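# Move the wooden block from the locker onto the table

## Task

Remove the wooden block from inside the locker and set it down lying on the table top.

## Robot and tools

Robot: two arms, left_arm and right_arm, each with a five-fingered hand (left hand is the mirror of the right). Each arm stands on its own carriage on one floor track along y at x = 0: left_rail (always the +y one) carries left_arm, right_rail carries right_arm. Arm bases sit at x = 0, y = that carriage's position_m, z = 0.03 m, facing +x.

Scene frame (all reported positions): fixed to the table, table top z = 0, +z up, +x the way the arms face, +y to their left, y = 0 mid-track. The table starts at x = 0.31 m. Reported hand positions may be off by a few cm.

Hand point frame (right hand): +z runs along straight fingers toward the tips, +x crosses the palm away from the thumb, and the palm face lies at y = -0.062 m, so fingers sit near y = -0.076 and curl toward +y as they bend. On the left hand +x points toward the thumb. Knuckles are at z = -0.017, straight fingertips about 0.139 m beyond. A rigid mast near the wrist (x +0.05 to +0.10, z -0.16 to -0.11) can strike objects.

execute_actions(actions, cameras): runs actions in sequence. Each action may hold rows, steps, until, left_rail, right_rail. rows: 1 to 15 rows, each applied for one 1/30 s step. Every row is a single list of 48 numbers in [-1, 1] covering both arms: left_arm dx, dy, dz, rx, ry, rz, then left_gripper index_mcp, index_abd, index_pip, index_dip, middle_mcp, middle_abd, middle_pip, middle_dip, ring_mcp, ring_abd, ring_pip, ring_dip, thumb_cmc, thumb_axl, thumb_mcp, thumb_ipl, current_limit, speed; then the same 24 for right_arm/right_gripper. The six pose numbers are an offset, not a pose: measured from that arm's Hand target as it stood when the action began, in that Hand target's own axes; 1.0 = 0.6 m or 180 degrees; rx, ry, rz form one rotation vector. Every row in an action counts from the same start, so a later action repeating an offset moves further. Send six zeros to hold an arm at its Hand target. The 16 hinge numbers are absolute goal angles scaled linearly between each hinge's stops (-1 mostly bends toward the palm); they are not offsets, so 0 is a real goal. To keep a hand unchanged, resend its hand_goal, hand_current_limit and hand_speed. current_limit maps -1..+1 to 0..550 mA (start +0.4); speed sets motor speed as (speed+1)/2 of 8.5 rad/s (start -0.6). steps: 1 to 450, default 15, at least one per row; after the last row the arm keeps approaching its final row target. until: ends the action early on rail conditions, e.g. {"left_rail": {"position_status": ["!=", "moving"]}} or {"all": {"status": "ended"}}; numbers need a comparison (=, !=, <, <=, >, >=). For smooth motion ramp offsets gradually (0.01 per row is about 0.18 m/s). An empty actions list returns full state and images.

Rails: {"left_rail": {"position_m": ...}} is an absolute destination in metres along y (left -1.1 to 2, right -2 to 1.1); also speed_m_s (0.01 to 1) and acceleration_factor (0.1 to 1), or {"stop": true}. Keep the carriages at least 0.98 m apart. Let a carriage finish before placing its hand on a scene point. Any out-of-range value rejects the whole call.

move(target, speed, blend, stop_force, zero, blocking, cameras): straight-line path to target, which is one 48-number row or a list of up to 15 rows in the same layout; pose parts are offsets from the Hand target at the move's start (not from the previous row); hand numbers are absolute goals, applied on arrival. speed in m/s, 0.002 to 3.2 (default 0.25). blend in metres rounds corners of a list. stop_force 4 to 120 N ends an arm's path when its wrist sensor feels that much push; zero (default true) re-zeros before the move. blocking=false returns after about 0.5 s; then use wait or stop before new rows or moves. Result adds a move: line (done, off_target, moving, held, fault) and limits (paced, held). Paths ignore obstacles and the other arm; avoid routing near an arm's own base.

wait(seconds 0 to 10): holds last commands. stop(): brakes a running move. zoom_image(camera, region [x0,y0,x1,y1] pixels, max 504 square): closer look at cam_left_wrist or cam_right_wrist (896x504). zero_wrist_force(arm): tares that arm's wrist sensor. finished_scene(scene): ends the scene irreversibly; the block must rest on the table without help.

Results: per-arm end_effector_position (m), end_effector_quat_wxyz, velocities; Hand target (base for next offsets); Joint positions (rail m, then six joints rad) and velocities; joint torques; Wrist force/torque in the hand frame plus the largest recent reading; hand_goal, hand_measured, hand_current_ma, hand_state (moving, goal, blocked, overload); rail position_m, position_status (moving, done, contact_stop, time_out, stopped, stopped_with_arm, stopped_for_other_arm, stopped_for_other_carriage) and position_answer (taken, not_taken); motor temperatures.

Avoid: dropping the block or letting it fall off the table (off the table, even onto the track, fails); releasing it while moving; hard impacts with the locker or table; any contact between the two arms or hands. Arms are stiff: commanding past a firm contact triggers faults (about 150 N net force, or joint torque limits: 300, 300, 136, 49.1, 49.1, 49.1 N m), stopping the arm 10 s. A finger motor at 495 mA or more for 5 s shuts down. Motors above 85 C brake the arm. Orientation commands are clipped to 32 degrees from current; arm motion lags commands by about 0.2 s.

Each tool is called by a JSON object that holds its "fn" and its "kwargs", one argument or row to a line.

## Session

{"fn": "execute_actions", "kwargs": {
  "actions": []
}}

Scene clock: 0.00 s.
left_arm: end_effector_position=(+0.4214, +1.3657, +0.2600) hand_goal=(+0.754, +0.000, +0.576, +0.696, +0.754, +0.000, +0.576, +0.696, +0.754, +0.000, +0.576, +0.696, +0.714, +0.678, +0.226, +0.168) hand_measured=(+0.754, +0.000, +0.576, +0.696, +0.754, +0.000, +0.576, +0.696, +0.754, +0.000, +0.576, +0.696, +0.714, +0.678, +0.226, +0.168) hand_current_ma=(+0, +0, +0, +0, +0, +0, +0, +0, +0, +0, +0, +0, +0, +0, +0, +0) hand_state=(goal, goal, goal, goal, goal, goal, goal, goal, goal, goal, goal, goal, goal, goal, goal, goal) hand_current_limit=0.40 hand_speed=-0.60 end_effector_quat_wxyz=(+0.000, +1.000, +0.000, +0.000) | right_arm: end_effector_position=(+0.4214, -1.6226, +0.2600) hand_goal=(+0.754, +0.000, +0.576, +0.696, +0.754, +0.000, +0.576, +0.696, +0.754, +0.000, +0.576, +0.696, +0.714, +0.678, +0.226, +0.168) hand_measured=(+0.754, +0.000, +0.576, +0.696, +0.754, +0.000, +0.576, +0.696, +0.754, +0.000, +0.576, +0.696, +0.714, +0.678, +0.226, +0.168) hand_current_ma=(+0, +0, +0, +0, +0, +0, +0, +0, +0, +0, +0, +0, +0, +0, +0, +0) hand_state=(goal, goal, goal, goal, goal, goal, goal, goal, goal, goal, goal, goal, goal, goal, goal, goal) hand_current_limit=0.40 hand_speed=-0.60 end_effector_quat_wxyz=(+0.000, +0.000, +1.000, +0.000)
Joint positions: left_arm=[1.384 -0.28 -1.556 2.144 0.983 1.571 -1.851] | right_arm=[-1.774 -0.281 -1.556 2.144 0.983 1.571 1.29]
Joint velocities: within noise
Joint torques (N m): no reading
Motor temperatures (°C): left_arm=[21 24 22 32 32 26] | right_arm=[24 23 22 26 29 28]
Wrist force (N): no reading
Wrist torque (N m): no reading
Wrist force, peak (N): no reading
Hand target: left_arm +0.4214, +1.3657, +0.2600; +0.000, +1.000, +0.000, +0.000 | right_arm +0.4214, -1.6226, +0.2600; +0.000, +0.000, +1.000, +0.000
left_rail: position_m=1.384 position_status=done
right_rail: position_m=-1.774 position_status=done

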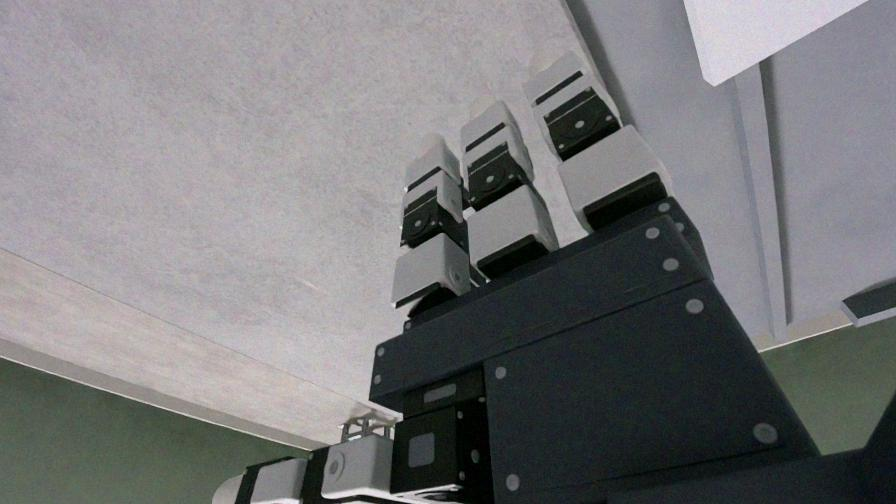

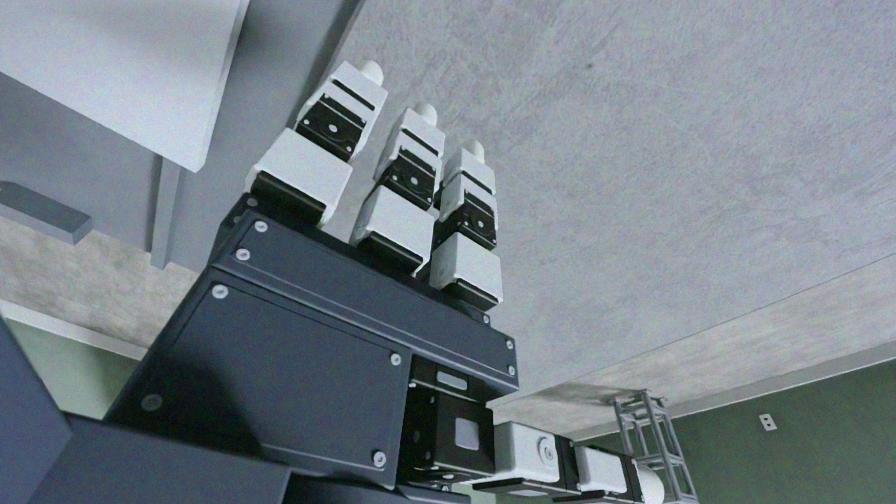

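{"fn": "move", "kwargs": {
  "target": [0,0,-0.3,0,0,0.61,0.754,0,0.576,0.696,0.754,0,0.576,0.696,0.754,0,0.576,0.696,0.714,0.678,0.226,0.168,0.4,-0.6,0,0,-0.3,0,0,-0.583,0.754,0,0.576,0.696,0.754,0,0.576,0.696,0.754,0,0.576,0.696,0.714,0.678,0.226,0.168,0.4,-0.6],
  "speed": 0.6,
  "cameras": ["all"]
}}

Scene clock: 31.07 s.
left_arm: end_effector_position=(+0.4214, +1.3657, +0.4400) hand_goal=(+0.754, +0.000, +0.576, +0.696, +0.754, +0.000, +0.576, +0.696, +0.754, +0.000, +0.576, +0.696, +0.714, +0.678, +0.226, +0.168) hand_measured=(+0.754, +0.000, +0.576, +0.696, +0.754, +0.000, +0.576, +0.696, +0.754, +0.000, +0.576, +0.696, +0.714, +0.678, +0.224, +0.168) hand_current_ma=(-2, +0, +2, +0, -2, +0, +2, +0, -2, +0, +2, +0, +1, -2, -8, -1) hand_state=(goal, goal, goal, goal, goal, goal, goal, goal, goal, goal, goal, goal, goal, goal, goal, goal) hand_current_limit=0.40 hand_speed=-0.60 end_effector_quat_wxyz=(+0.000, -0.575, +0.818, +0.000) | right_arm: end_effector_position=(+0.4214, -1.6226, +0.4400) hand_goal=(+0.754, +0.000, +0.576, +0.696, +0.754, +0.000, +0.576, +0.696, +0.754, +0.000, +0.576, +0.696, +0.714, +0.678, +0.226, +0.168) hand_measured=(+0.754, +0.000, +0.576, +0.696, +0.754, +0.000, +0.576, +0.696, +0.754, +0.000, +0.576, +0.696, +0.714, +0.678, +0.224, +0.168) hand_current_ma=(+0, +0, +0, +0, +0, +0, +0, +0, +0, +0, +0, +0, +0, +0, -1, +0) hand_state=(goal, goal, goal, goal, goal, goal, goal, goal, goal, goal, goal, goal, goal, goal, goal, goal) hand_current_limit=0.40 hand_speed=-0.60 end_effector_quat_wxyz=(+0.000, +0.793, -0.609, +0.000)
Joint positions: left_arm=[1.384 -0.4 -1.5 1.739 1.332 1.571 -0.055] | right_arm=[-1.774 -0.045 -1.463 1.698 1.335 1.571 -0.305]
Joint torques (N m): left_arm=[-13.97 -65.02 -43.66 7.87 3.37 2.14] | right_arm=[10.81 -32.56 -51.21 5.71 -2.13 -1.4]
Wrist force (N): left_arm=[0.7 0.1 0.1] | right_arm=[-0.4 -0.3 -0.6]
Wrist torque (N m): left_arm=[0.01 -0.11 0.04] | right_arm=[0.06 0.08 -0.01]
Wrist force, peak (N): left_arm=[1.4 0.1 0.2] | right_arm=[-1.4 -0.2 -0.6]
Hand target: left_arm +0.4214, +1.3657, +0.4400; +0.000, -0.575, +0.818, +0.000 | right_arm +0.4214, -1.6226, +0.4400; +0.000, +0.793, -0.609, +0.000
Off the commanded pose: left_arm 0.000 m, 0 deg | right_arm 0.000 m, 0 deg.
left_rail: position_m=1.384 position_status=done
right_rail: position_m=-1.774 position_status=done
move: done
camera_calibration:
cam_left_wrist: T_world_to_cam=[[0.841069, 0.540845, 0.00949487, -1.13561], [0.369598, -0.587402, 0.719969, 0.284119], [0.394969, -0.602034, -0.693941, 1.0905], [0, 0, 0, 1]] pos_world=[0.419398, 1.4376, 0.56297]
cam_right_wrist: T_world_to_cam=[[-0.796121, 0.601932, -0.0622021, 1.37786], [0.379343, 0.576508, 0.723697, 0.41063], [0.471477, 0.552554, -0.687309, 1.12761], [0, 0, 0, 1]] pos_world=[0.409528, -1.68918, 0.563554]

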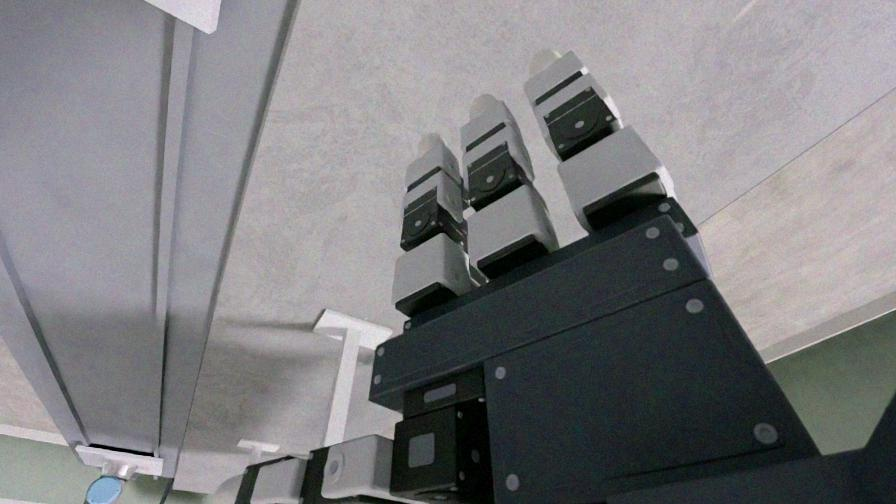

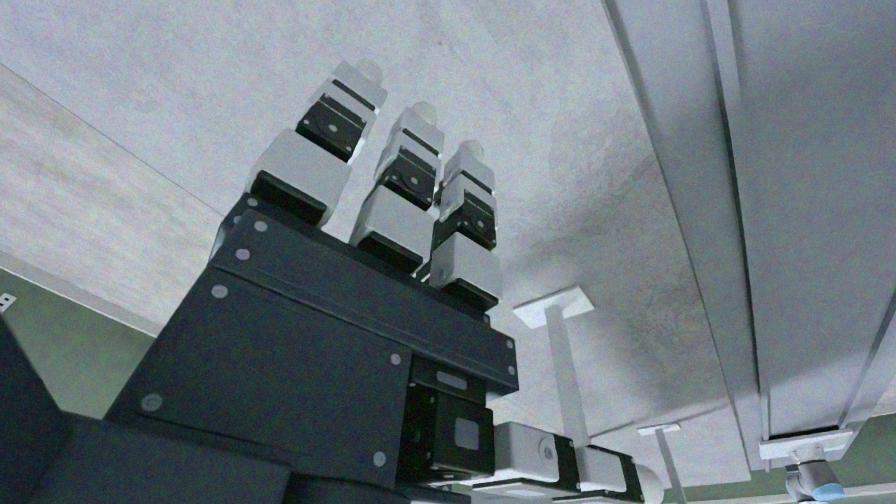

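{"fn": "move", "kwargs": {
  "target": [-0.102,-0.282,-0.1,0.3028,-0.431,0.3028,0.754,0,0.576,0.696,0.754,0,0.576,0.696,0.754,0,0.576,0.696,0.714,0.678,0.226,0.168,0.4,-0.6,0.077,-0.29,-0.1,0.323,0.4206,-0.323,0.754,0,0.576,0.696,0.754,0,0.576,0.696,0.754,0,0.576,0.696,0.714,0.678,0.226,0.168,0.4,-0.6],
  "speed": 0.6,
  "cameras": ["all"]
}}

Scene clock: 77.00 s.
left_arm: end_effector_position=(+0.6013, +1.3660, +0.5001) hand_goal=(+0.754, +0.000, +0.576, +0.696, +0.754, +0.000, +0.576, +0.696, +0.754, +0.000, +0.576, +0.696, +0.714, +0.678, +0.226, +0.168) hand_measured=(+0.754, +0.002, +0.576, +0.696, +0.754, +0.002, +0.576, +0.696, +0.754, +0.002, +0.576, +0.696, +0.714, +0.678, +0.224, +0.168) hand_current_ma=(-3, +3, +2, +0, -2, +4, +2, +0, -2, +3, +2, +0, +0, -2, -7, -1) hand_state=(goal, goal, goal, goal, goal, goal, goal, goal, goal, goal, goal, goal, goal, goal, goal, goal) hand_current_limit=0.40 hand_speed=-0.60 end_effector_quat_wxyz=(+0.707, +0.000, +0.707, +0.000) | right_arm: end_effector_position=(+0.6014, -1.6223, +0.5000) hand_goal=(+0.754, +0.000, +0.576, +0.696, +0.754, +0.000, +0.576, +0.696, +0.754, +0.000, +0.576, +0.696, +0.714, +0.678, +0.226, +0.168) hand_measured=(+0.752, +0.002, +0.576, +0.696, +0.754, +0.002, +0.576, +0.696, +0.752, +0.002, +0.576, +0.696, +0.714, +0.678, +0.224, +0.168) hand_current_ma=(+0, +0, +0, +0, +0, +0, +0, +0, +0, +0, +0, +0, +0, +0, +0, +0) hand_state=(goal, goal, goal, goal, goal, goal, goal, goal, goal, goal, goal, goal, goal, goal, goal, goal) hand_current_limit=0.40 hand_speed=-0.60 end_effector_quat_wxyz=(+0.000, +0.707, +0.000, +0.707)
Joint positions: left_arm=[1.384 -0.774 -1.954 2.195 -0.242 0.796 1.572] | right_arm=[-1.774 0.168 -1.834 2.117 -0.283 1.739 -1.571]
Joint torques (N m): left_arm=[8.64 -29.5 -36.38 -5.18 3.61 1.86] | right_arm=[-9.91 -27.35 -37.57 -5.35 -1.98 -2.26]
Wrist force (N): left_arm=[1.2 -0.7 -1.9] | right_arm=[-2.4 -0.4 -2.6]
Wrist torque (N m): left_arm=[0.25 -0.04 0.11] | right_arm=[0.20 0.13 -0.32]
Wrist force, peak (N): left_arm=[1.8 0.0 -2.2] | right_arm=[-3.2 -0.3 -2.9]
Hand target: left_arm +0.6013, +1.3660, +0.5000; +0.707, +0.000, +0.707, +0.000 | right_arm +0.6014, -1.6223, +0.5000; +0.000, +0.707, +0.000, +0.707
Off the commanded pose: left_arm 0.000 m, 0 deg | right_arm 0.000 m, 0 deg.
left_rail: position_m=1.384 position_status=done
right_rail: position_m=-1.774 position_status=done
move: done
camera_calibration:
cam_left_wrist: T_world_to_cam=[[-0.00991995, -0.60879, 0.79327, 0.402487], [-0.719666, -0.546434, -0.428357, 1.34768], [0.694249, -0.575139, -0.432705, 0.71393], [0, 0, 0, 1]] pos_world=[0.478229, 1.39206, 0.56693]
cam_right_wrist: T_world_to_cam=[[0.0617466, -0.61436, -0.786606, -0.602143], [-0.723495, 0.51536, -0.459303, 1.45433], [0.687563, 0.597466, -0.412665, 0.889567], [0, 0, 0, 1]] pos_world=[0.477744, -1.65092, 0.561419]

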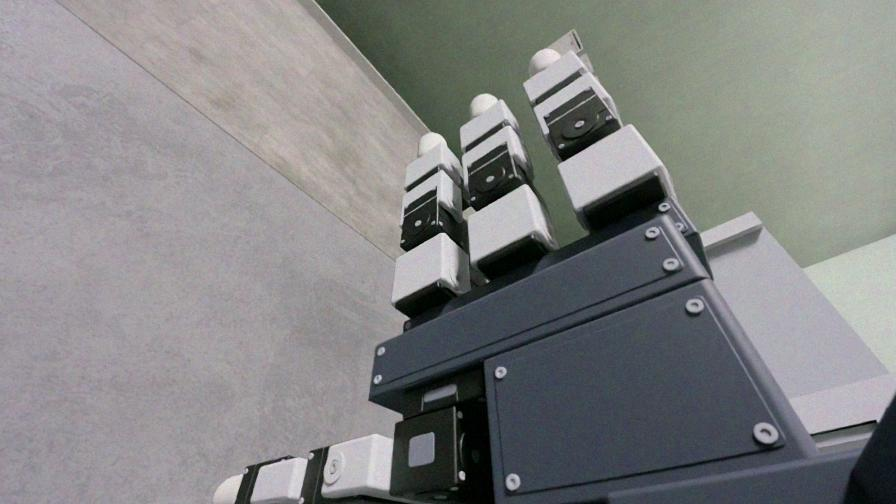

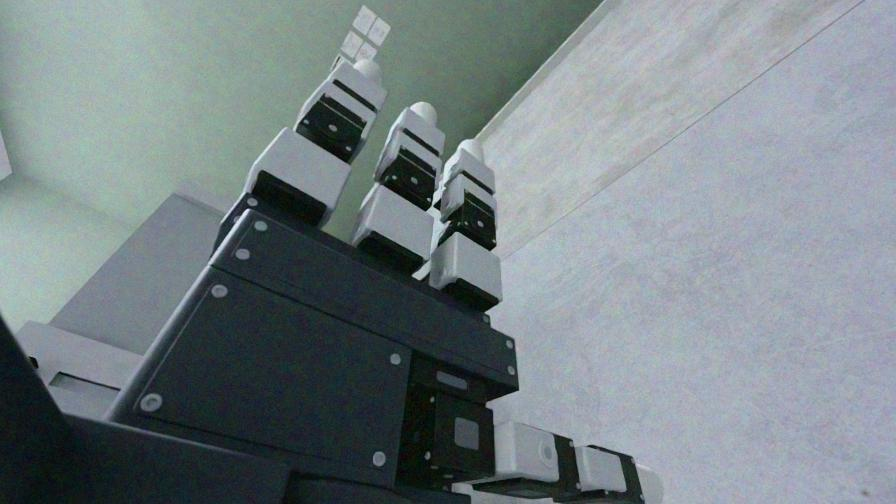

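{"fn": "move", "kwargs": {
  "target": [-0.2,0,-0.283,0.128,-0.330,0.149,0.754,0,0.576,0.696,0.754,0,0.576,0.696,0.754,0,0.576,0.696,0.714,0.678,0.226,0.168,0.4,-0.6,0.2,0,-0.283,0.115,0.3207,-0.142,0.754,0,0.576,0.696,0.754,0,0.576,0.696,0.754,0,0.576,0.696,0.714,0.678,0.226,0.168,0.4,-0.6],
  "speed": 0.6,
  "cameras": []
}}

{"fn": "execute_actions", "kwargs": {
  "actions": [
    {"right_rail":{"position_m":-0.7},"left_rail":{"position_m":0.5},"steps":200,"until":{"left_rail":{"position_status":["!=","moving"]},"right_rail":{"position_status":["!=","moving"]}}}
  ],
  "cameras": ["all"]
}}

Scene clock: 162.30 s.
left_arm: end_effector_position=(+0.4314, +1.3659, +0.6199) hand_goal=(+0.754, +0.000, +0.576, +0.696, +0.754, +0.000, +0.576, +0.696, +0.754, +0.000, +0.576, +0.696, +0.714, +0.678, +0.226, +0.168) hand_measured=(+0.758, +0.002, +0.576, +0.696, +0.758, +0.002, +0.576, +0.696, +0.758, +0.002, +0.576, +0.696, +0.716, +0.678, +0.226, +0.168) hand_current_ma=(+13, +4, +2, +0, +11, +5, +2, +0, +13, +4, +2, +0, +7, -2, +3, -1) hand_state=(goal, goal, goal, goal, goal, goal, goal, goal, goal, goal, goal, goal, goal, goal, goal, goal) hand_current_limit=0.40 hand_speed=-0.60 end_effector_quat_wxyz=(+0.927, +0.290, +0.237, +0.022) | right_arm: end_effector_position=(+0.4316, -1.6223, +0.6200) hand_goal=(+0.754, +0.000, +0.576, +0.696, +0.754, +0.000, +0.576, +0.696, +0.754, +0.000, +0.576, +0.696, +0.714, +0.678, +0.226, +0.168) hand_measured=(+0.758, +0.002, +0.576, +0.696, +0.758, +0.002, +0.576, +0.696, +0.758, +0.002, +0.576, +0.696, +0.716, +0.678, +0.228, +0.168) hand_current_ma=(+1, +0, +0, +0, +1, +0, +0, +0, +1, +0, +0, +0, +0, +0, +0, +0) hand_state=(goal, goal, goal, goal, goal, goal, goal, goal, goal, goal, goal, goal, goal, goal, goal, goal) hand_current_limit=0.40 hand_speed=-0.60 end_effector_quat_wxyz=(+0.029, +0.255, +0.270, +0.928) end_effector_velocity=(+0.000, +0.000, -0.001) end_effector_angular_velocity=(+0.000, -0.001, +0.000)
Joint positions: left_arm=[1.384 -0.509 -2.257 2.612 -1.19 1.812 2.221] | right_arm=[-1.774 -0.244 -2.243 2.656 -1.525 0.94 -1.54]
Joint velocities: left_arm=[within noise] | right_arm=[0 -0.001 0.001 0.001 -0.005 -0.001 0.001]
Joint torques (N m): left_arm=[8.2 31.22 -38.05 -8.45 2.62 -2.65] | right_arm=[-9.5 22.71 -38.7 -6.66 -0.63 1.78]
Wrist force (N): left_arm=[0.9 -2.0 -3.7] | right_arm=[-0.5 -2.4 -5.3]
Wrist torque (N m): left_arm=[0.46 -0.26 0.28] | right_arm=[0.37 0.12 -0.46]
Wrist force, peak (N): left_arm=[1.0 -2.2 -4.2] | right_arm=[-0.4 -2.2 -5.6]
Hand target: left_arm +0.4314, +1.3659, +0.6199; +0.927, +0.290, +0.237, +0.022 | right_arm +0.4316, -1.6223, +0.6200; +0.028, +0.255, +0.270, +0.928
Off the commanded pose: left_arm 0.000 m, 0 deg | right_arm 0.000 m, 0 deg.
left_rail: position_m=1.384 position_status=done
right_rail: position_m=-1.774 position_status=done
move: done
No camera images: "cameras" was empty.

Scene clock: 165.20 s.
left_arm: end_effector_position=(+0.4314, +0.4816, +0.6199) hand_goal=(+0.754, +0.000, +0.576, +0.696, +0.754, +0.000, +0.576, +0.696, +0.754, +0.000, +0.576, +0.696, +0.714, +0.678, +0.226, +0.168) hand_measured=(+0.758, +0.002, +0.576, +0.696, +0.758, +0.002, +0.576, +0.696, +0.758, +0.002, +0.576, +0.696, +0.716, +0.678, +0.228, +0.168) hand_current_ma=(+16, +4, +2, +0, +13, +5, +2, +0, +15, +4, +2, +0, +9, -2, +4, -1) hand_state=(goal, goal, goal, goal, goal, goal, goal, goal, goal, goal, goal, goal, goal, goal, goal, goal) hand_current_limit=0.40 hand_speed=-0.60 end_effector_quat_wxyz=(+0.927, +0.290, +0.237, +0.022) | right_arm: end_effector_position=(+0.4316, -0.5484, +0.6200) hand_goal=(+0.754, +0.000, +0.576, +0.696, +0.754, +0.000, +0.576, +0.696, +0.754, +0.000, +0.576, +0.696, +0.714, +0.678, +0.226, +0.168) hand_measured=(+0.758, +0.002, +0.576, +0.696, +0.758, +0.002, +0.576, +0.696, +0.758, +0.002, +0.576, +0.696, +0.716, +0.678, +0.228, +0.168) hand_current_ma=(+1, +0, +0, +0, +1, +0, +0, +0, +1, +0, +0, +0, +1, +0, +0, +0) hand_state=(goal, goal, goal, goal, goal, goal, goal, goal, goal, goal, goal, goal, goal, goal, goal, goal) hand_current_limit=0.40 hand_speed=-0.60 end_effector_quat_wxyz=(+0.028, +0.255, +0.270, +0.928)
Joint positions: left_arm=[0.5 -0.509 -2.257 2.612 -1.19 1.812 2.221] | right_arm=[-0.7 -0.244 -2.243 2.656 -1.526 0.94 -1.539]
Joint torques (N m): left_arm=[6.15 14.13 -46.46 -7.43 0.62 -2.52] | right_arm=[-6.66 18.81 -42.53 -7.14 1.23 1.57]
Wrist force (N): left_arm=[0.8 -1.5 -3.9] | right_arm=[-0.3 -2.3 -5.3]
Wrist torque (N m): left_arm=[0.53 -0.25 0.25] | right_arm=[0.39 0.09 -0.43]
Wrist force, peak (N): left_arm=[1.4 -1.2 -4.9] | right_arm=[-0.7 -1.2 -6.0]
Hand target: left_arm +0.4314, +0.4816, +0.6199; +0.927, +0.290, +0.237, +0.022 | right_arm +0.4316, -0.5484, +0.6200; +0.028, +0.255, +0.270, +0.928
Off the commanded pose: left_arm 0.000 m, 0 deg | right_arm 0.000 m, 0 deg.
left_rail: position_m=0.500 position_status=done
right_rail: position_m=-0.700 position_status=done
camera_calibration:
cam_left_wrist: T_world_to_cam=[[-0.766514, -0.642226, -0.000992717, 0.602187], [0.000571528, 0.000863608, -0.999999, 0.573521], [0.642227, -0.766515, -0.000294918, 0.221717], [0, 0, 0, 1]] pos_world=[0.318865, 0.556194, 0.574184]
cam_right_wrist: T_world_to_cam=[[0.765323, -0.643646, 0.00110184, -0.645592], [0.00153369, 0.000111749, -0.999999, 0.572903], [0.643645, 0.765324, 0.00107268, 0.268527], [0, 0, 0, 1]] pos_world=[0.320372, -0.621106, 0.573325]

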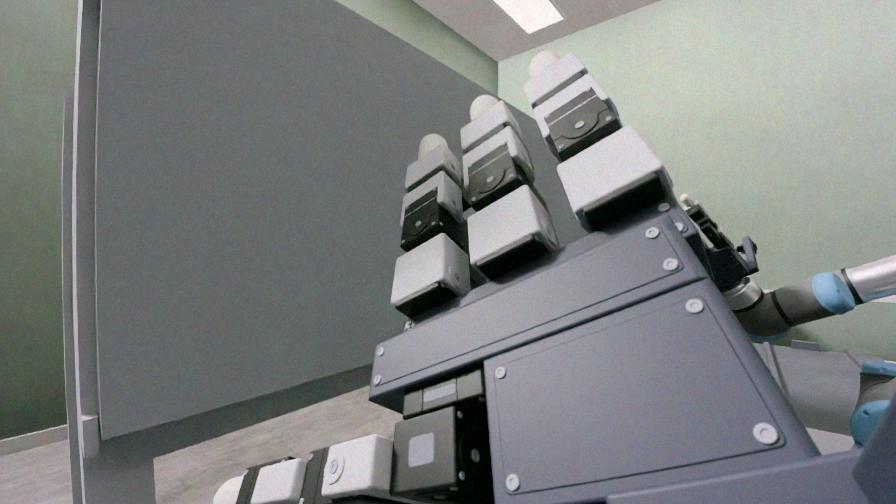

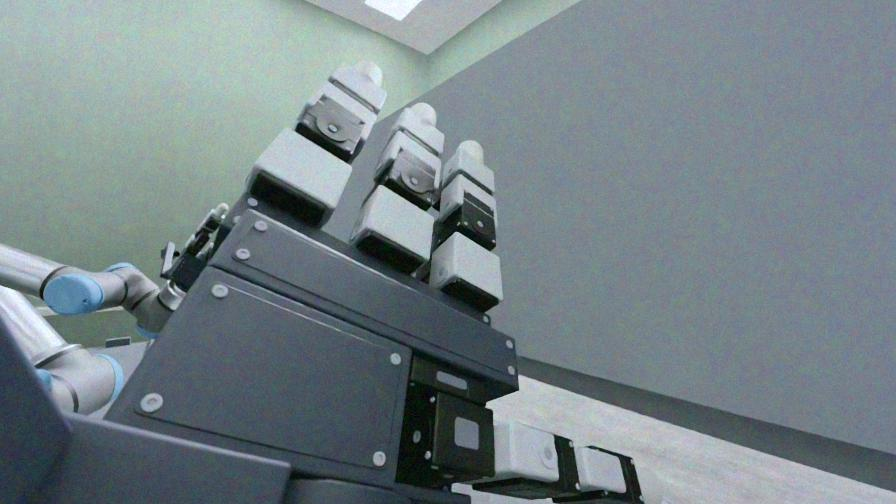

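{"fn": "execute_actions", "kwargs": {
  "actions": [
    {"left_rail":{"position_m":1.1},"steps":200,"until":{"left_rail":{"position_m":[">",0.7]}}},
    {"right_rail":{"position_m":-0.15},"steps":200,"until":{"left_rail":{"position_status":["!=","moving"]},"right_rail":{"position_status":["!=","moving"]}}}
  ],
  "cameras": ["cam_right_wrist"]
}}

Scene clock: 216.03 s.
left_arm: end_effector_position=(+0.4314, +1.0816, +0.6199) hand_goal=(+0.754, +0.000, +0.576, +0.696, +0.754, +0.000, +0.576, +0.696, +0.754, +0.000, +0.576, +0.696, +0.714, +0.678, +0.226, +0.168) hand_measured=(+0.758, +0.002, +0.576, +0.696, +0.758, +0.002, +0.576, +0.696, +0.758, +0.002, +0.576, +0.696, +0.716, +0.678, +0.228, +0.168) hand_current_ma=(+16, +4, +2, +0, +13, +5, +2, +0, +15, +4, +2, +0, +9, -2, +4, -1) hand_state=(goal, goal, goal, goal, goal, goal, goal, goal, goal, goal, goal, goal, goal, goal, goal, goal) hand_current_limit=0.40 hand_speed=-0.60 end_effector_quat_wxyz=(+0.927, +0.290, +0.237, +0.022) | right_arm: end_effector_position=(+0.4316, +0.0016, +0.6200) hand_goal=(+0.754, +0.000, +0.576, +0.696, +0.754, +0.000, +0.576, +0.696, +0.754, +0.000, +0.576, +0.696, +0.714, +0.678, +0.226, +0.168) hand_measured=(+0.758, +0.002, +0.576, +0.696, +0.758, +0.002, +0.576, +0.696, +0.758, +0.002, +0.576, +0.696, +0.716, +0.678, +0.228, +0.168) hand_current_ma=(+1, +0, +0, +0, +1, +0, +0, +0, +1, +0, +0, +0, +1, +0, +0, +0) hand_state=(goal, goal, goal, goal, goal, goal, goal, goal, goal, goal, goal, goal, goal, goal, goal, goal) hand_current_limit=0.40 hand_speed=-0.60 end_effector_quat_wxyz=(+0.028, +0.255, +0.270, +0.928)
Joint positions: left_arm=[1.1 -0.509 -2.257 2.612 -1.19 1.812 2.221] | right_arm=[-0.15 -0.244 -2.243 2.656 -1.526 0.94 -1.539]
Joint torques (N m): left_arm=[1.58 -3.97 -46.65 -5.5 -3.73 -2.15] | right_arm=[4.66 15.59 -54.29 -6.06 1.21 1.55]
Wrist force (N): left_arm=[0.9 -1.8 -3.4] | right_arm=[-0.3 -2.2 -4.7]
Wrist torque (N m): left_arm=[0.46 -0.25 0.27] | right_arm=[0.34 0.07 -0.43]
Wrist force, peak (N): left_arm=[1.4 -2.4 -4.3] | right_arm=[-0.5 -2.4 -5.7]
Hand target: left_arm +0.4314, +1.0816, +0.6199; +0.927, +0.290, +0.237, +0.022 | right_arm +0.4316, +0.0016, +0.6200; +0.028, +0.255, +0.270, +0.928
Off the commanded pose: left_arm 0.000 m, 0 deg | right_arm 0.000 m, 0 deg.
left_rail: position_m=1.100 position_status=done
right_rail: position_m=-0.150 position_status=done
camera_calibration:
cam_right_wrist: T_world_to_cam=[[0.765323, -0.643646, 0.00110184, -0.291651], [0.00153369, 0.000111749, -0.999999, 0.572841], [0.643645, 0.765324, 0.00107268, -0.152324], [0, 0, 0, 1]] pos_world=[0.320372, -0.0712064, 0.573325]
Images, in order (width x height): cam_right_wrist 896x504.

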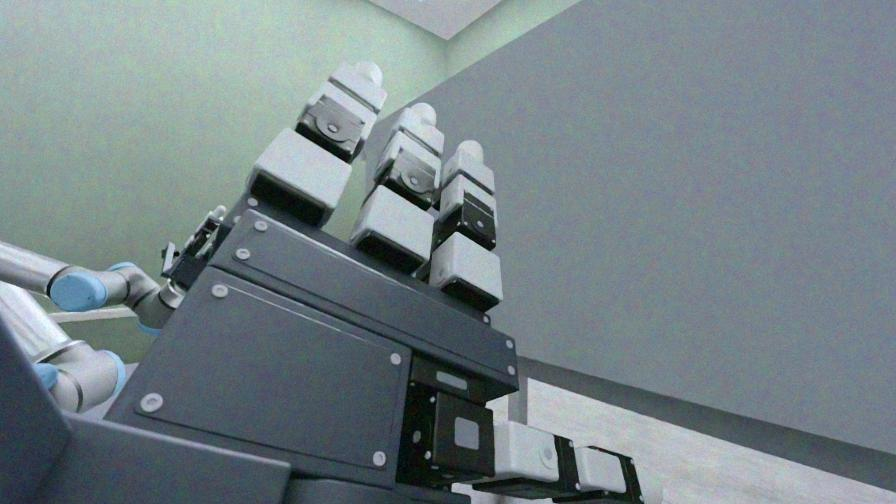

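{"fn": "execute_actions", "kwargs": {
  "actions": [
    {"right_rail":{"position_m":-1.0},"steps":200,"until":{"right_rail":{"position_m":["<",-0.6]}}},
    {"left_rail":{"position_m":0.65},"steps":200,"until":{"left_rail":{"position_status":["!=","moving"]},"right_rail":{"position_status":["!=","moving"]}}}
  ],
  "cameras": ["all"]
}}

Scene clock: 233.33 s.
left_arm: end_effector_position=(+0.4314, +0.6316, +0.6199) hand_goal=(+0.754, +0.000, +0.576, +0.696, +0.754, +0.000, +0.576, +0.696, +0.754, +0.000, +0.576, +0.696, +0.714, +0.678, +0.226, +0.168) hand_measured=(+0.758, +0.002, +0.576, +0.696, +0.758, +0.002, +0.576, +0.696, +0.758, +0.002, +0.576, +0.696, +0.716, +0.678, +0.228, +0.168) hand_current_ma=(+16, +4, +2, +0, +13, +5, +2, +0, +15, +4, +2, +0, +9, -2, +4, -1) hand_state=(goal, goal, goal, goal, goal, goal, goal, goal, goal, goal, goal, goal, goal, goal, goal, goal) hand_current_limit=0.40 hand_speed=-0.60 end_effector_quat_wxyz=(+0.927, +0.290, +0.237, +0.022) | right_arm: end_effector_position=(+0.4316, -0.8484, +0.6200) hand_goal=(+0.754, +0.000, +0.576, +0.696, +0.754, +0.000, +0.576, +0.696, +0.754, +0.000, +0.576, +0.696, +0.714, +0.678, +0.226, +0.168) hand_measured=(+0.758, +0.002, +0.576, +0.696, +0.758, +0.002, +0.576, +0.696, +0.758, +0.002, +0.576, +0.696, +0.718, +0.678, +0.228, +0.168) hand_current_ma=(+1, +0, +0, +0, +1, +0, +0, +0, +1, +0, +0, +0, +1, +0, +0, +0) hand_state=(goal, goal, goal, goal, goal, goal, goal, goal, goal, goal, goal, goal, goal, goal, goal, goal) hand_current_limit=0.40 hand_speed=-0.60 end_effector_quat_wxyz=(+0.028, +0.255, +0.270, +0.928)
Joint positions: left_arm=[0.65 -0.509 -2.257 2.612 -1.19 1.812 2.221] | right_arm=[-1 -0.244 -2.243 2.656 -1.526 0.94 -1.539]
Joint torques (N m): left_arm=[-3.78 -2.4 -40.63 -4.27 -3.49 -1.83] | right_arm=[6.44 12.54 -51.56 -5.38 1.32 1.02]
Wrist force (N): left_arm=[1.3 -2.0 -4.3] | right_arm=[-0.5 -2.3 -5.8]
Wrist torque (N m): left_arm=[0.50 -0.32 0.31] | right_arm=[0.43 0.13 -0.44]
Wrist force, peak (N): left_arm=[1.8 -1.6 -4.5] | right_arm=[-0.2 -3.0 -5.4]
Hand target: left_arm +0.4314, +0.6316, +0.6199; +0.927, +0.290, +0.237, +0.022 | right_arm +0.4316, -0.8484, +0.6200; +0.028, +0.255, +0.270, +0.928
Off the commanded pose: left_arm 0.000 m, 0 deg | right_arm 0.000 m, 0 deg.
left_rail: position_m=0.650 position_status=done
right_rail: position_m=-1.000 position_status=done
camera_calibration:
cam_left_wrist: T_world_to_cam=[[-0.766514, -0.642226, -0.00106947, 0.698565], [0.000694439, 0.000836426, -0.999999, 0.573371], [0.642227, -0.766515, -0.000195146, 0.336637], [0, 0, 0, 1]] pos_world=[0.318865, 0.706194, 0.574184]
cam_right_wrist: T_world_to_cam=[[0.765323, -0.643646, 0.00117789, -0.838729], [0.00159153, 0.0000623698, -0.999999, 0.572873], [0.643645, 0.765324, 0.00107211, 0.498125], [0, 0, 0, 1]] pos_world=[0.320372, -0.921107, 0.573326]

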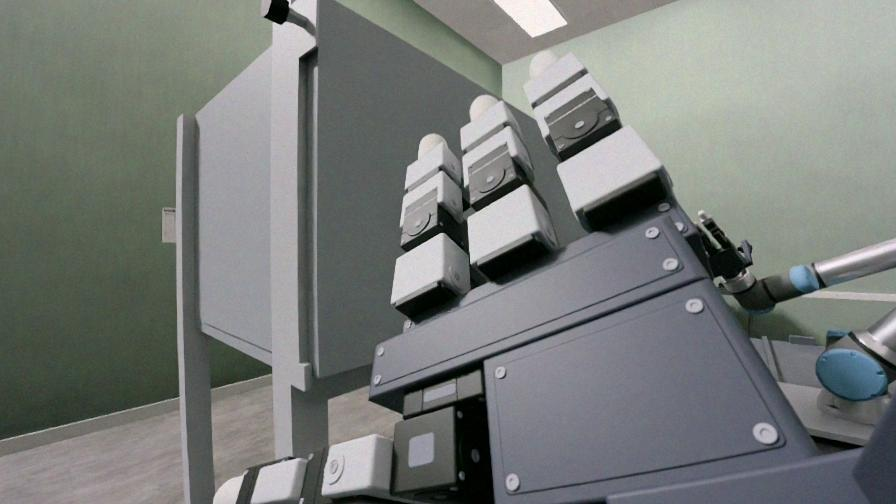

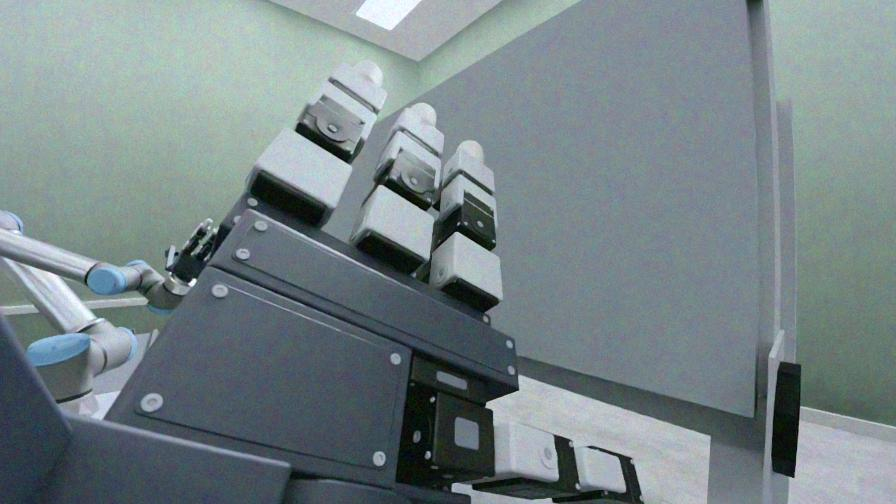

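{"fn": "zoom_image", "kwargs": {
  "camera": "cam_left_wrist",
  "region": [150, 0, 420, 504]
}}

{"fn": "zoom_image", "kwargs": {
  "camera": "cam_right_wrist",
  "region": [640, 0, 896, 504]
}}

Scaled by 1.000.

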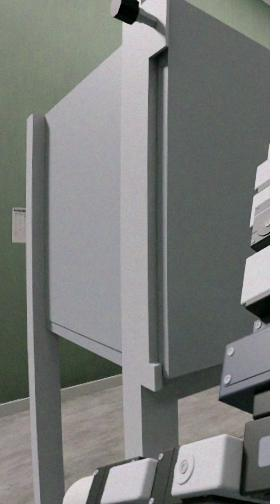

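Scaled by 1.000.

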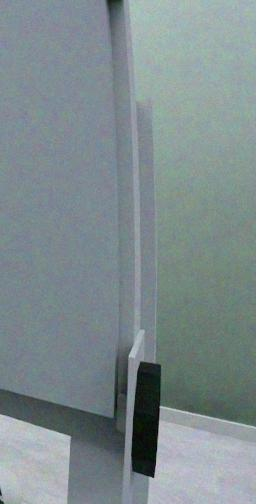

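{"fn": "execute_actions", "kwargs": {
  "actions": [
    {"right_rail":{"position_m":-1.2},"steps":2}
  ]
}}

{"fn": "move", "kwargs": {
  "target": [-0.143,0.182,0.24,0,0,0,0.754,0,0.576,0.696,0.754,0,0.576,0.696,0.754,0,0.576,0.696,0.714,0.678,0.226,0.168,0.4,-0.6,0,0,0,0,0,0,0.754,0,0.576,0.696,0.754,0,0.576,0.696,0.754,0,0.576,0.696,0.714,0.678,0.226,0.168,0.4,-0.6],
  "speed": 0.3,
  "cameras": ["all"]
}}

Scene clock: 263.37 s.
left_arm: end_effector_position=(+0.4314, +0.6316, +0.6199) hand_goal=(+0.754, +0.000, +0.576, +0.696, +0.754, +0.000, +0.576, +0.696, +0.754, +0.000, +0.576, +0.696, +0.714, +0.678, +0.226, +0.168) hand_measured=(+0.758, +0.002, +0.576, +0.696, +0.758, +0.002, +0.576, +0.696, +0.758, +0.002, +0.576, +0.696, +0.716, +0.678, +0.228, +0.168) hand_current_ma=(+16, +4, +2, +0, +13, +5, +2, +0, +15, +4, +2, +0, +9, -2, +4, -1) hand_state=(goal, goal, goal, goal, goal, goal, goal, goal, goal, goal, goal, goal, goal, goal, goal, goal) hand_current_limit=0.40 hand_speed=-0.60 end_effector_quat_wxyz=(+0.927, +0.290, +0.237, +0.022) | right_arm: end_effector_position=(+0.4316, -1.0483, +0.6200) hand_goal=(+0.754, +0.000, +0.576, +0.696, +0.754, +0.000, +0.576, +0.696, +0.754, +0.000, +0.576, +0.696, +0.714, +0.678, +0.226, +0.168) hand_measured=(+0.758, +0.002, +0.576, +0.696, +0.758, +0.002, +0.576, +0.696, +0.758, +0.002, +0.576, +0.696, +0.718, +0.678, +0.228, +0.168) hand_current_ma=(+1, +0, +0, +0, +1, +0, +0, +0, +1, +0, +0, +0, +1, +0, +0, +0) hand_state=(goal, goal, goal, goal, goal, goal, goal, goal, goal, goal, goal, goal, goal, goal, goal, goal) hand_current_limit=0.40 hand_speed=-0.60 end_effector_quat_wxyz=(+0.028, +0.255, +0.270, +0.928)
Joint positions: left_arm=[0.65 -0.509 -2.257 2.612 -1.19 1.812 2.221] | right_arm=[-1.2 -0.244 -2.243 2.656 -1.526 0.94 -1.539]
Joint torques (N m): left_arm=[-7.59 -3.49 -39.11 -4.37 -2.44 -1.71] | right_arm=[6.74 9.45 -41.94 -5.36 1.29 1.05]
Wrist force (N): left_arm=[1.3 -1.8 -4.0] | right_arm=[-0.8 -1.9 -5.1]
Wrist torque (N m): left_arm=[0.51 -0.31 0.30] | right_arm=[0.42 0.14 -0.45]
Wrist force, peak (N): left_arm=[1.0 -1.9 -4.4] | right_arm=[-0.4 -2.3 -5.7]
Hand target: left_arm +0.4314, +0.6316, +0.6199; +0.927, +0.290, +0.237, +0.022 | right_arm +0.4316, -1.0483, +0.6200; +0.028, +0.255, +0.270, +0.928
Off the commanded pose: left_arm 0.000 m, 0 deg | right_arm 0.000 m, 0 deg.
left_rail: position_m=0.650 position_status=done
right_rail: position_m=-1.200 position_status=done

Scene clock: 264.87 s.
left_arm: end_effector_position=(+0.4310, +0.6313, +0.8198) hand_goal=(+0.754, +0.000, +0.576, +0.696, +0.754, +0.000, +0.576, +0.696, +0.754, +0.000, +0.576, +0.696, +0.714, +0.678, +0.226, +0.168) hand_measured=(+0.758, +0.002, +0.576, +0.696, +0.758, +0.002, +0.576, +0.696, +0.758, +0.002, +0.576, +0.696, +0.716, +0.678, +0.228, +0.168) hand_current_ma=(+17, +4, +2, +0, +14, +5, +2, +0, +16, +4, +2, +0, +9, -2, +4, -1) hand_state=(goal, goal, goal, goal, goal, goal, goal, goal, goal, goal, goal, goal, goal, goal, goal, goal) hand_current_limit=0.40 hand_speed=-0.60 end_effector_quat_wxyz=(+0.927, +0.290, +0.237, +0.022) | right_arm: end_effector_position=(+0.4316, -1.0484, +0.6200) hand_goal=(+0.754, +0.000, +0.576, +0.696, +0.754, +0.000, +0.576, +0.696, +0.754, +0.000, +0.576, +0.696, +0.714, +0.678, +0.226, +0.168) hand_measured=(+0.758, +0.002, +0.576, +0.696, +0.758, +0.002, +0.576, +0.696, +0.758, +0.002, +0.576, +0.696, +0.718, +0.678, +0.228, +0.168) hand_current_ma=(+1, +0, +0, +0, +1, +0, +0, +0, +1, +0, +0, +0, +1, +0, +0, +0) hand_state=(goal, goal, goal, goal, goal, goal, goal, goal, goal, goal, goal, goal, goal, goal, goal, goal) hand_current_limit=0.40 hand_speed=-0.60 end_effector_quat_wxyz=(+0.028, +0.255, +0.270, +0.928)
Joint positions: left_arm=[0.65 -0.511 -2.334 2.277 -0.778 1.811 2.222] | right_arm=[-1.2 -0.244 -2.243 2.656 -1.526 0.94 -1.539]
Joint torques (N m): left_arm=[7.28 31.28 -53.06 -2.04 -4.22 -2.39] | right_arm=[6.63 9.39 -39.82 -5.34 1.31 0.83]
Wrist force (N): left_arm=[0.5 -2.3 -4.1] | right_arm=[-0.5 -2.0 -5.1]
Wrist torque (N m): left_arm=[0.48 -0.19 0.18] | right_arm=[0.40 0.11 -0.45]
Wrist force, peak (N): left_arm=[1.5 -3.3 -4.7] | right_arm=[-0.8 -2.3 -5.4]
Hand target: left_arm +0.4310, +0.6313, +0.8199; +0.927, +0.290, +0.237, +0.022 | right_arm +0.4316, -1.0484, +0.6200; +0.028, +0.255, +0.270, +0.928
Off the commanded pose: left_arm 0.000 m, 0 deg | right_arm 0.000 m, 0 deg.
left_rail: position_m=0.650 position_status=done
right_rail: position_m=-1.200 position_status=done
move: done
camera_calibration:
cam_left_wrist: T_world_to_cam=[[-0.766515, -0.642226, -0.00114593, 0.698275], [0.000752899, 0.000885703, -0.999999, 0.773218], [0.642227, -0.766515, -0.000195373, 0.336626], [0, 0, 0, 1]] pos_world=[0.318465, 0.705794, 0.774084]
cam_right_wrist: T_world_to_cam=[[0.765323, -0.643646, 0.00110184, -0.967415], [0.00153369, 0.000111749, -0.999999, 0.572959], [0.643645, 0.765324, 0.00107268, 0.651189], [0, 0, 0, 1]] pos_world=[0.320372, -1.12111, 0.573325]

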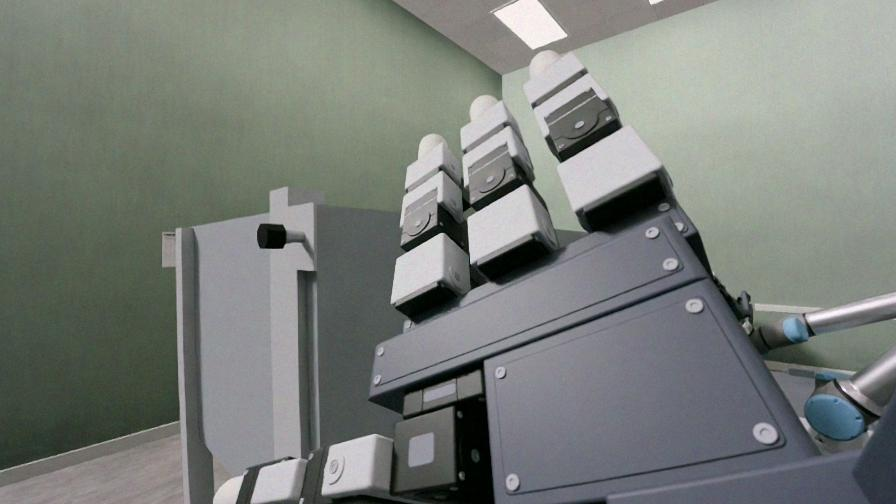

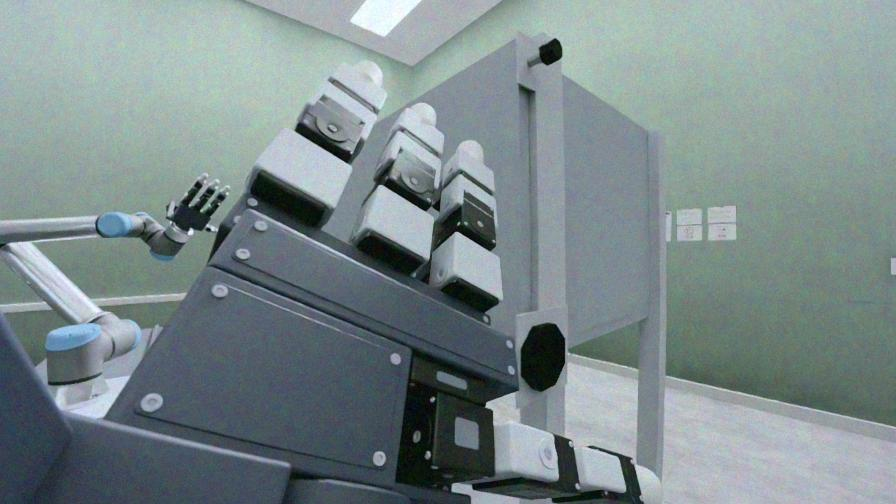

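{"fn": "zoom_image", "kwargs": {
  "camera": "cam_left_wrist",
  "region": [160, 160, 420, 504]
}}

{"fn": "zoom_image", "kwargs": {
  "camera": "cam_right_wrist",
  "region": [480, 10, 680, 430]
}}

Scaled by 1.465.

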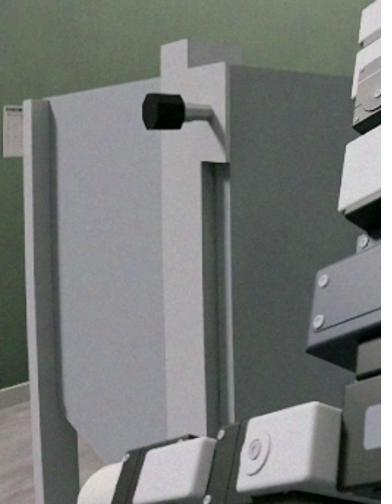

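Scaled by 1.200.

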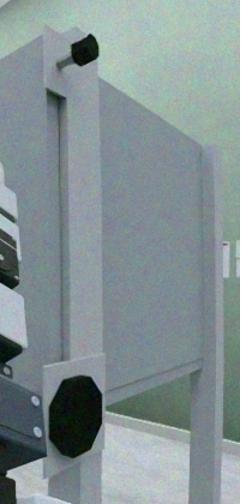

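{"fn": "execute_actions", "kwargs": {
  "actions": [
    {"left_rail":{"position_m":0.8},"steps":2}
  ]
}}

{"fn": "move", "kwargs": {
  "target": [-0.01,0.177,0.276,0.1764,0.135,0.002,0.754,0,0.576,0.696,0.754,0,0.576,0.696,0.754,0,0.576,0.696,0.714,0.678,0.226,0.168,0.4,-0.6,0.175,0.3375,0.523,0.175,-0.136,-0.014,0.754,0,0.576,0.696,0.754,0,0.576,0.696,0.754,0,0.576,0.696,0.714,0.678,0.226,0.168,0.4,-0.6],
  "speed": 0.4,
  "cameras": ["all"]
}}

Scene clock: 323.93 s.
left_arm: end_effector_position=(+0.4310, +0.7813, +0.8199) hand_goal=(+0.754, +0.000, +0.576, +0.696, +0.754, +0.000, +0.576, +0.696, +0.754, +0.000, +0.576, +0.696, +0.714, +0.678, +0.226, +0.168) hand_measured=(+0.758, +0.002, +0.576, +0.696, +0.758, +0.002, +0.576, +0.696, +0.758, +0.002, +0.576, +0.696, +0.716, +0.678, +0.228, +0.168) hand_current_ma=(+17, +4, +2, +0, +14, +5, +2, +0, +16, +4, +2, +0, +9, -2, +4, -1) hand_state=(goal, goal, goal, goal, goal, goal, goal, goal, goal, goal, goal, goal, goal, goal, goal, goal) hand_current_limit=0.40 hand_speed=-0.60 end_effector_quat_wxyz=(+0.927, +0.290, +0.237, +0.022) | right_arm: end_effector_position=(+0.4316, -1.0484, +0.6200) hand_goal=(+0.754, +0.000, +0.576, +0.696, +0.754, +0.000, +0.576, +0.696, +0.754, +0.000, +0.576, +0.696, +0.714, +0.678, +0.226, +0.168) hand_measured=(+0.758, +0.002, +0.576, +0.696, +0.758, +0.002, +0.576, +0.696, +0.758, +0.002, +0.576, +0.696, +0.718, +0.678, +0.228, +0.168) hand_current_ma=(+1, +0, +0, +0, +1, +0, +0, +0, +1, +0, +0, +0, +1, +0, +0, +0) hand_state=(goal, goal, goal, goal, goal, goal, goal, goal, goal, goal, goal, goal, goal, goal, goal, goal) hand_current_limit=0.40 hand_speed=-0.60 end_effector_quat_wxyz=(+0.028, +0.255, +0.270, +0.928)
Joint positions: left_arm=[0.8 -0.511 -2.333 2.277 -0.778 1.811 2.222] | right_arm=[-1.2 -0.244 -2.243 2.656 -1.526 0.94 -1.539]
Joint torques (N m): left_arm=[6.86 22 -51.1 -2.32 -3.49 -2.42] | right_arm=[6.82 5.7 -38.91 -5.26 1.24 0.7]
Wrist force (N): left_arm=[0.1 -2.2 -4.5] | right_arm=[-0.8 -1.8 -5.1]
Wrist torque (N m): left_arm=[0.52 -0.14 0.15] | right_arm=[0.43 0.15 -0.46]
Wrist force, peak (N): left_arm=[0.8 -1.9 -4.8] | right_arm=[-0.5 -2.3 -5.5]
Hand target: left_arm +0.4310, +0.7813, +0.8199; +0.927, +0.290, +0.237, +0.022 | right_arm +0.4316, -1.0484, +0.6200; +0.028, +0.255, +0.270, +0.928
Off the commanded pose: left_arm 0.000 m, 0 deg | right_arm 0.000 m, 0 deg.
left_rail: position_m=0.800 position_status=done
right_rail: position_m=-1.200 position_status=done

Scene clock: 327.07 s.
left_arm: end_effector_position=(+0.5109, +0.7813, +0.9998) hand_goal=(+0.754, +0.000, +0.576, +0.696, +0.754, +0.000, +0.576, +0.696, +0.754, +0.000, +0.576, +0.696, +0.714, +0.678, +0.226, +0.168) hand_measured=(+0.760, +0.002, +0.576, +0.696, +0.758, +0.002, +0.576, +0.696, +0.760, +0.002, +0.576, +0.696, +0.718, +0.678, +0.228, +0.168) hand_current_ma=(+20, +4, +2, +0, +16, +5, +2, +0, +19, +4, +2, +0, +14, -2, +4, -1) hand_state=(goal, goal, goal, goal, goal, goal, goal, goal, goal, goal, goal, goal, goal, goal, goal, goal) hand_current_limit=0.40 hand_speed=-0.60 end_effector_quat_wxyz=(+0.743, +0.520, +0.421, +0.019) | right_arm: end_effector_position=(+0.5109, -1.0486, +0.9998) hand_goal=(+0.754, +0.000, +0.576, +0.696, +0.754, +0.000, +0.576, +0.696, +0.754, +0.000, +0.576, +0.696, +0.714, +0.678, +0.226, +0.168) hand_measured=(+0.760, +0.002, +0.576, +0.696, +0.760, +0.002, +0.576, +0.696, +0.760, +0.002, +0.576, +0.696, +0.720, +0.678, +0.228, +0.168) hand_current_ma=(+2, +0, +0, +0, +1, +0, +0, +0, +2, +0, +0, +0, +1, +0, +0, +0) hand_state=(goal, goal, goal, goal, goal, goal, goal, goal, goal, goal, goal, goal, goal, goal, goal, goal) hand_current_limit=0.40 hand_speed=-0.60 end_effector_quat_wxyz=(+0.034, +0.435, +0.503, +0.746)
Joint positions: left_arm=[0.8 -0.193 -1.986 1.498 0.353 2.238 2.404] | right_arm=[-1.2 -0.538 -2.102 1.578 0.041 0.249 -2.003]
Joint torques (N m): left_arm=[9.98 15.25 -46.03 0.44 3.25 2.4] | right_arm=[11.65 16.06 -51.98 -1.46 2.69 -2.44]
Wrist force (N): left_arm=[0.9 -2.3 -2.0] | right_arm=[-1.1 -2.9 -4.0]
Wrist torque (N m): left_arm=[0.12 -0.14 0.24] | right_arm=[0.36 0.13 -0.27]
Wrist force, peak (N): left_arm=[1.0 -2.9 -4.6] | right_arm=[-1.2 -3.3 -6.5]
Hand target: left_arm +0.5109, +0.7813, +0.9998; +0.743, +0.520, +0.421, +0.019 | right_arm +0.5109, -1.0486, +0.9998; +0.035, +0.436, +0.503, +0.746
Off the commanded pose: left_arm 0.000 m, 0 deg | right_arm 0.000 m, 0 deg.
left_rail: position_m=0.800 position_status=done
right_rail: position_m=-1.200 position_status=done
move: done
camera_calibration:
cam_left_wrist: T_world_to_cam=[[-0.766949, -0.641707, -0.00110311, 0.855928], [-0.411811, 0.493501, -0.766074, 0.545094], [0.492139, -0.587085, -0.642752, 0.979349], [0, 0, 0, 1]] pos_world=[0.398953, 0.855212, 1.048]
cam_right_wrist: T_world_to_cam=[[0.766542, -0.642189, 0.00259161, -1.0293], [-0.410203, -0.492731, -0.767431, 0.413528], [0.494112, 0.587205, -0.641127, 1.1317], [0, 0, 0, 1]] pos_world=[0.399443, -1.12178, 1.04558]

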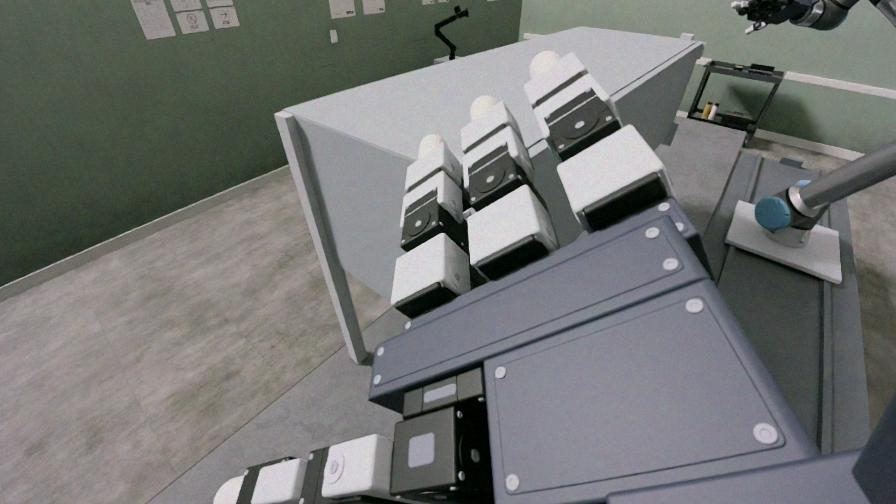

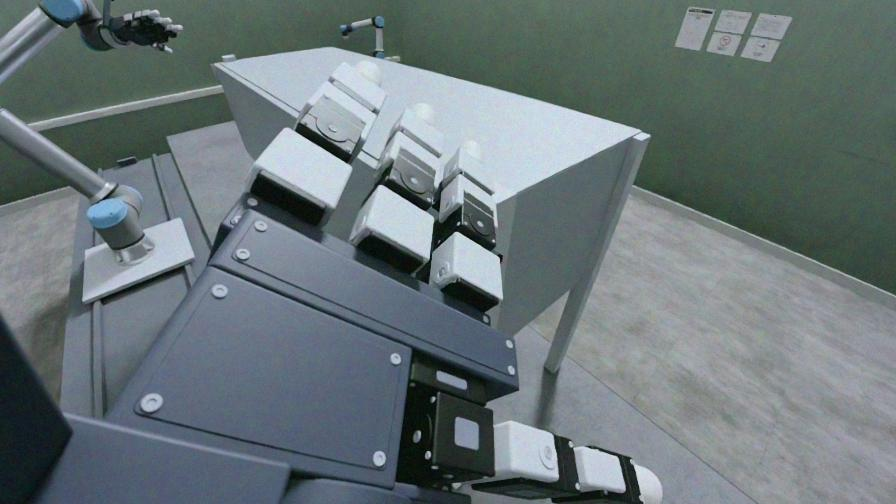

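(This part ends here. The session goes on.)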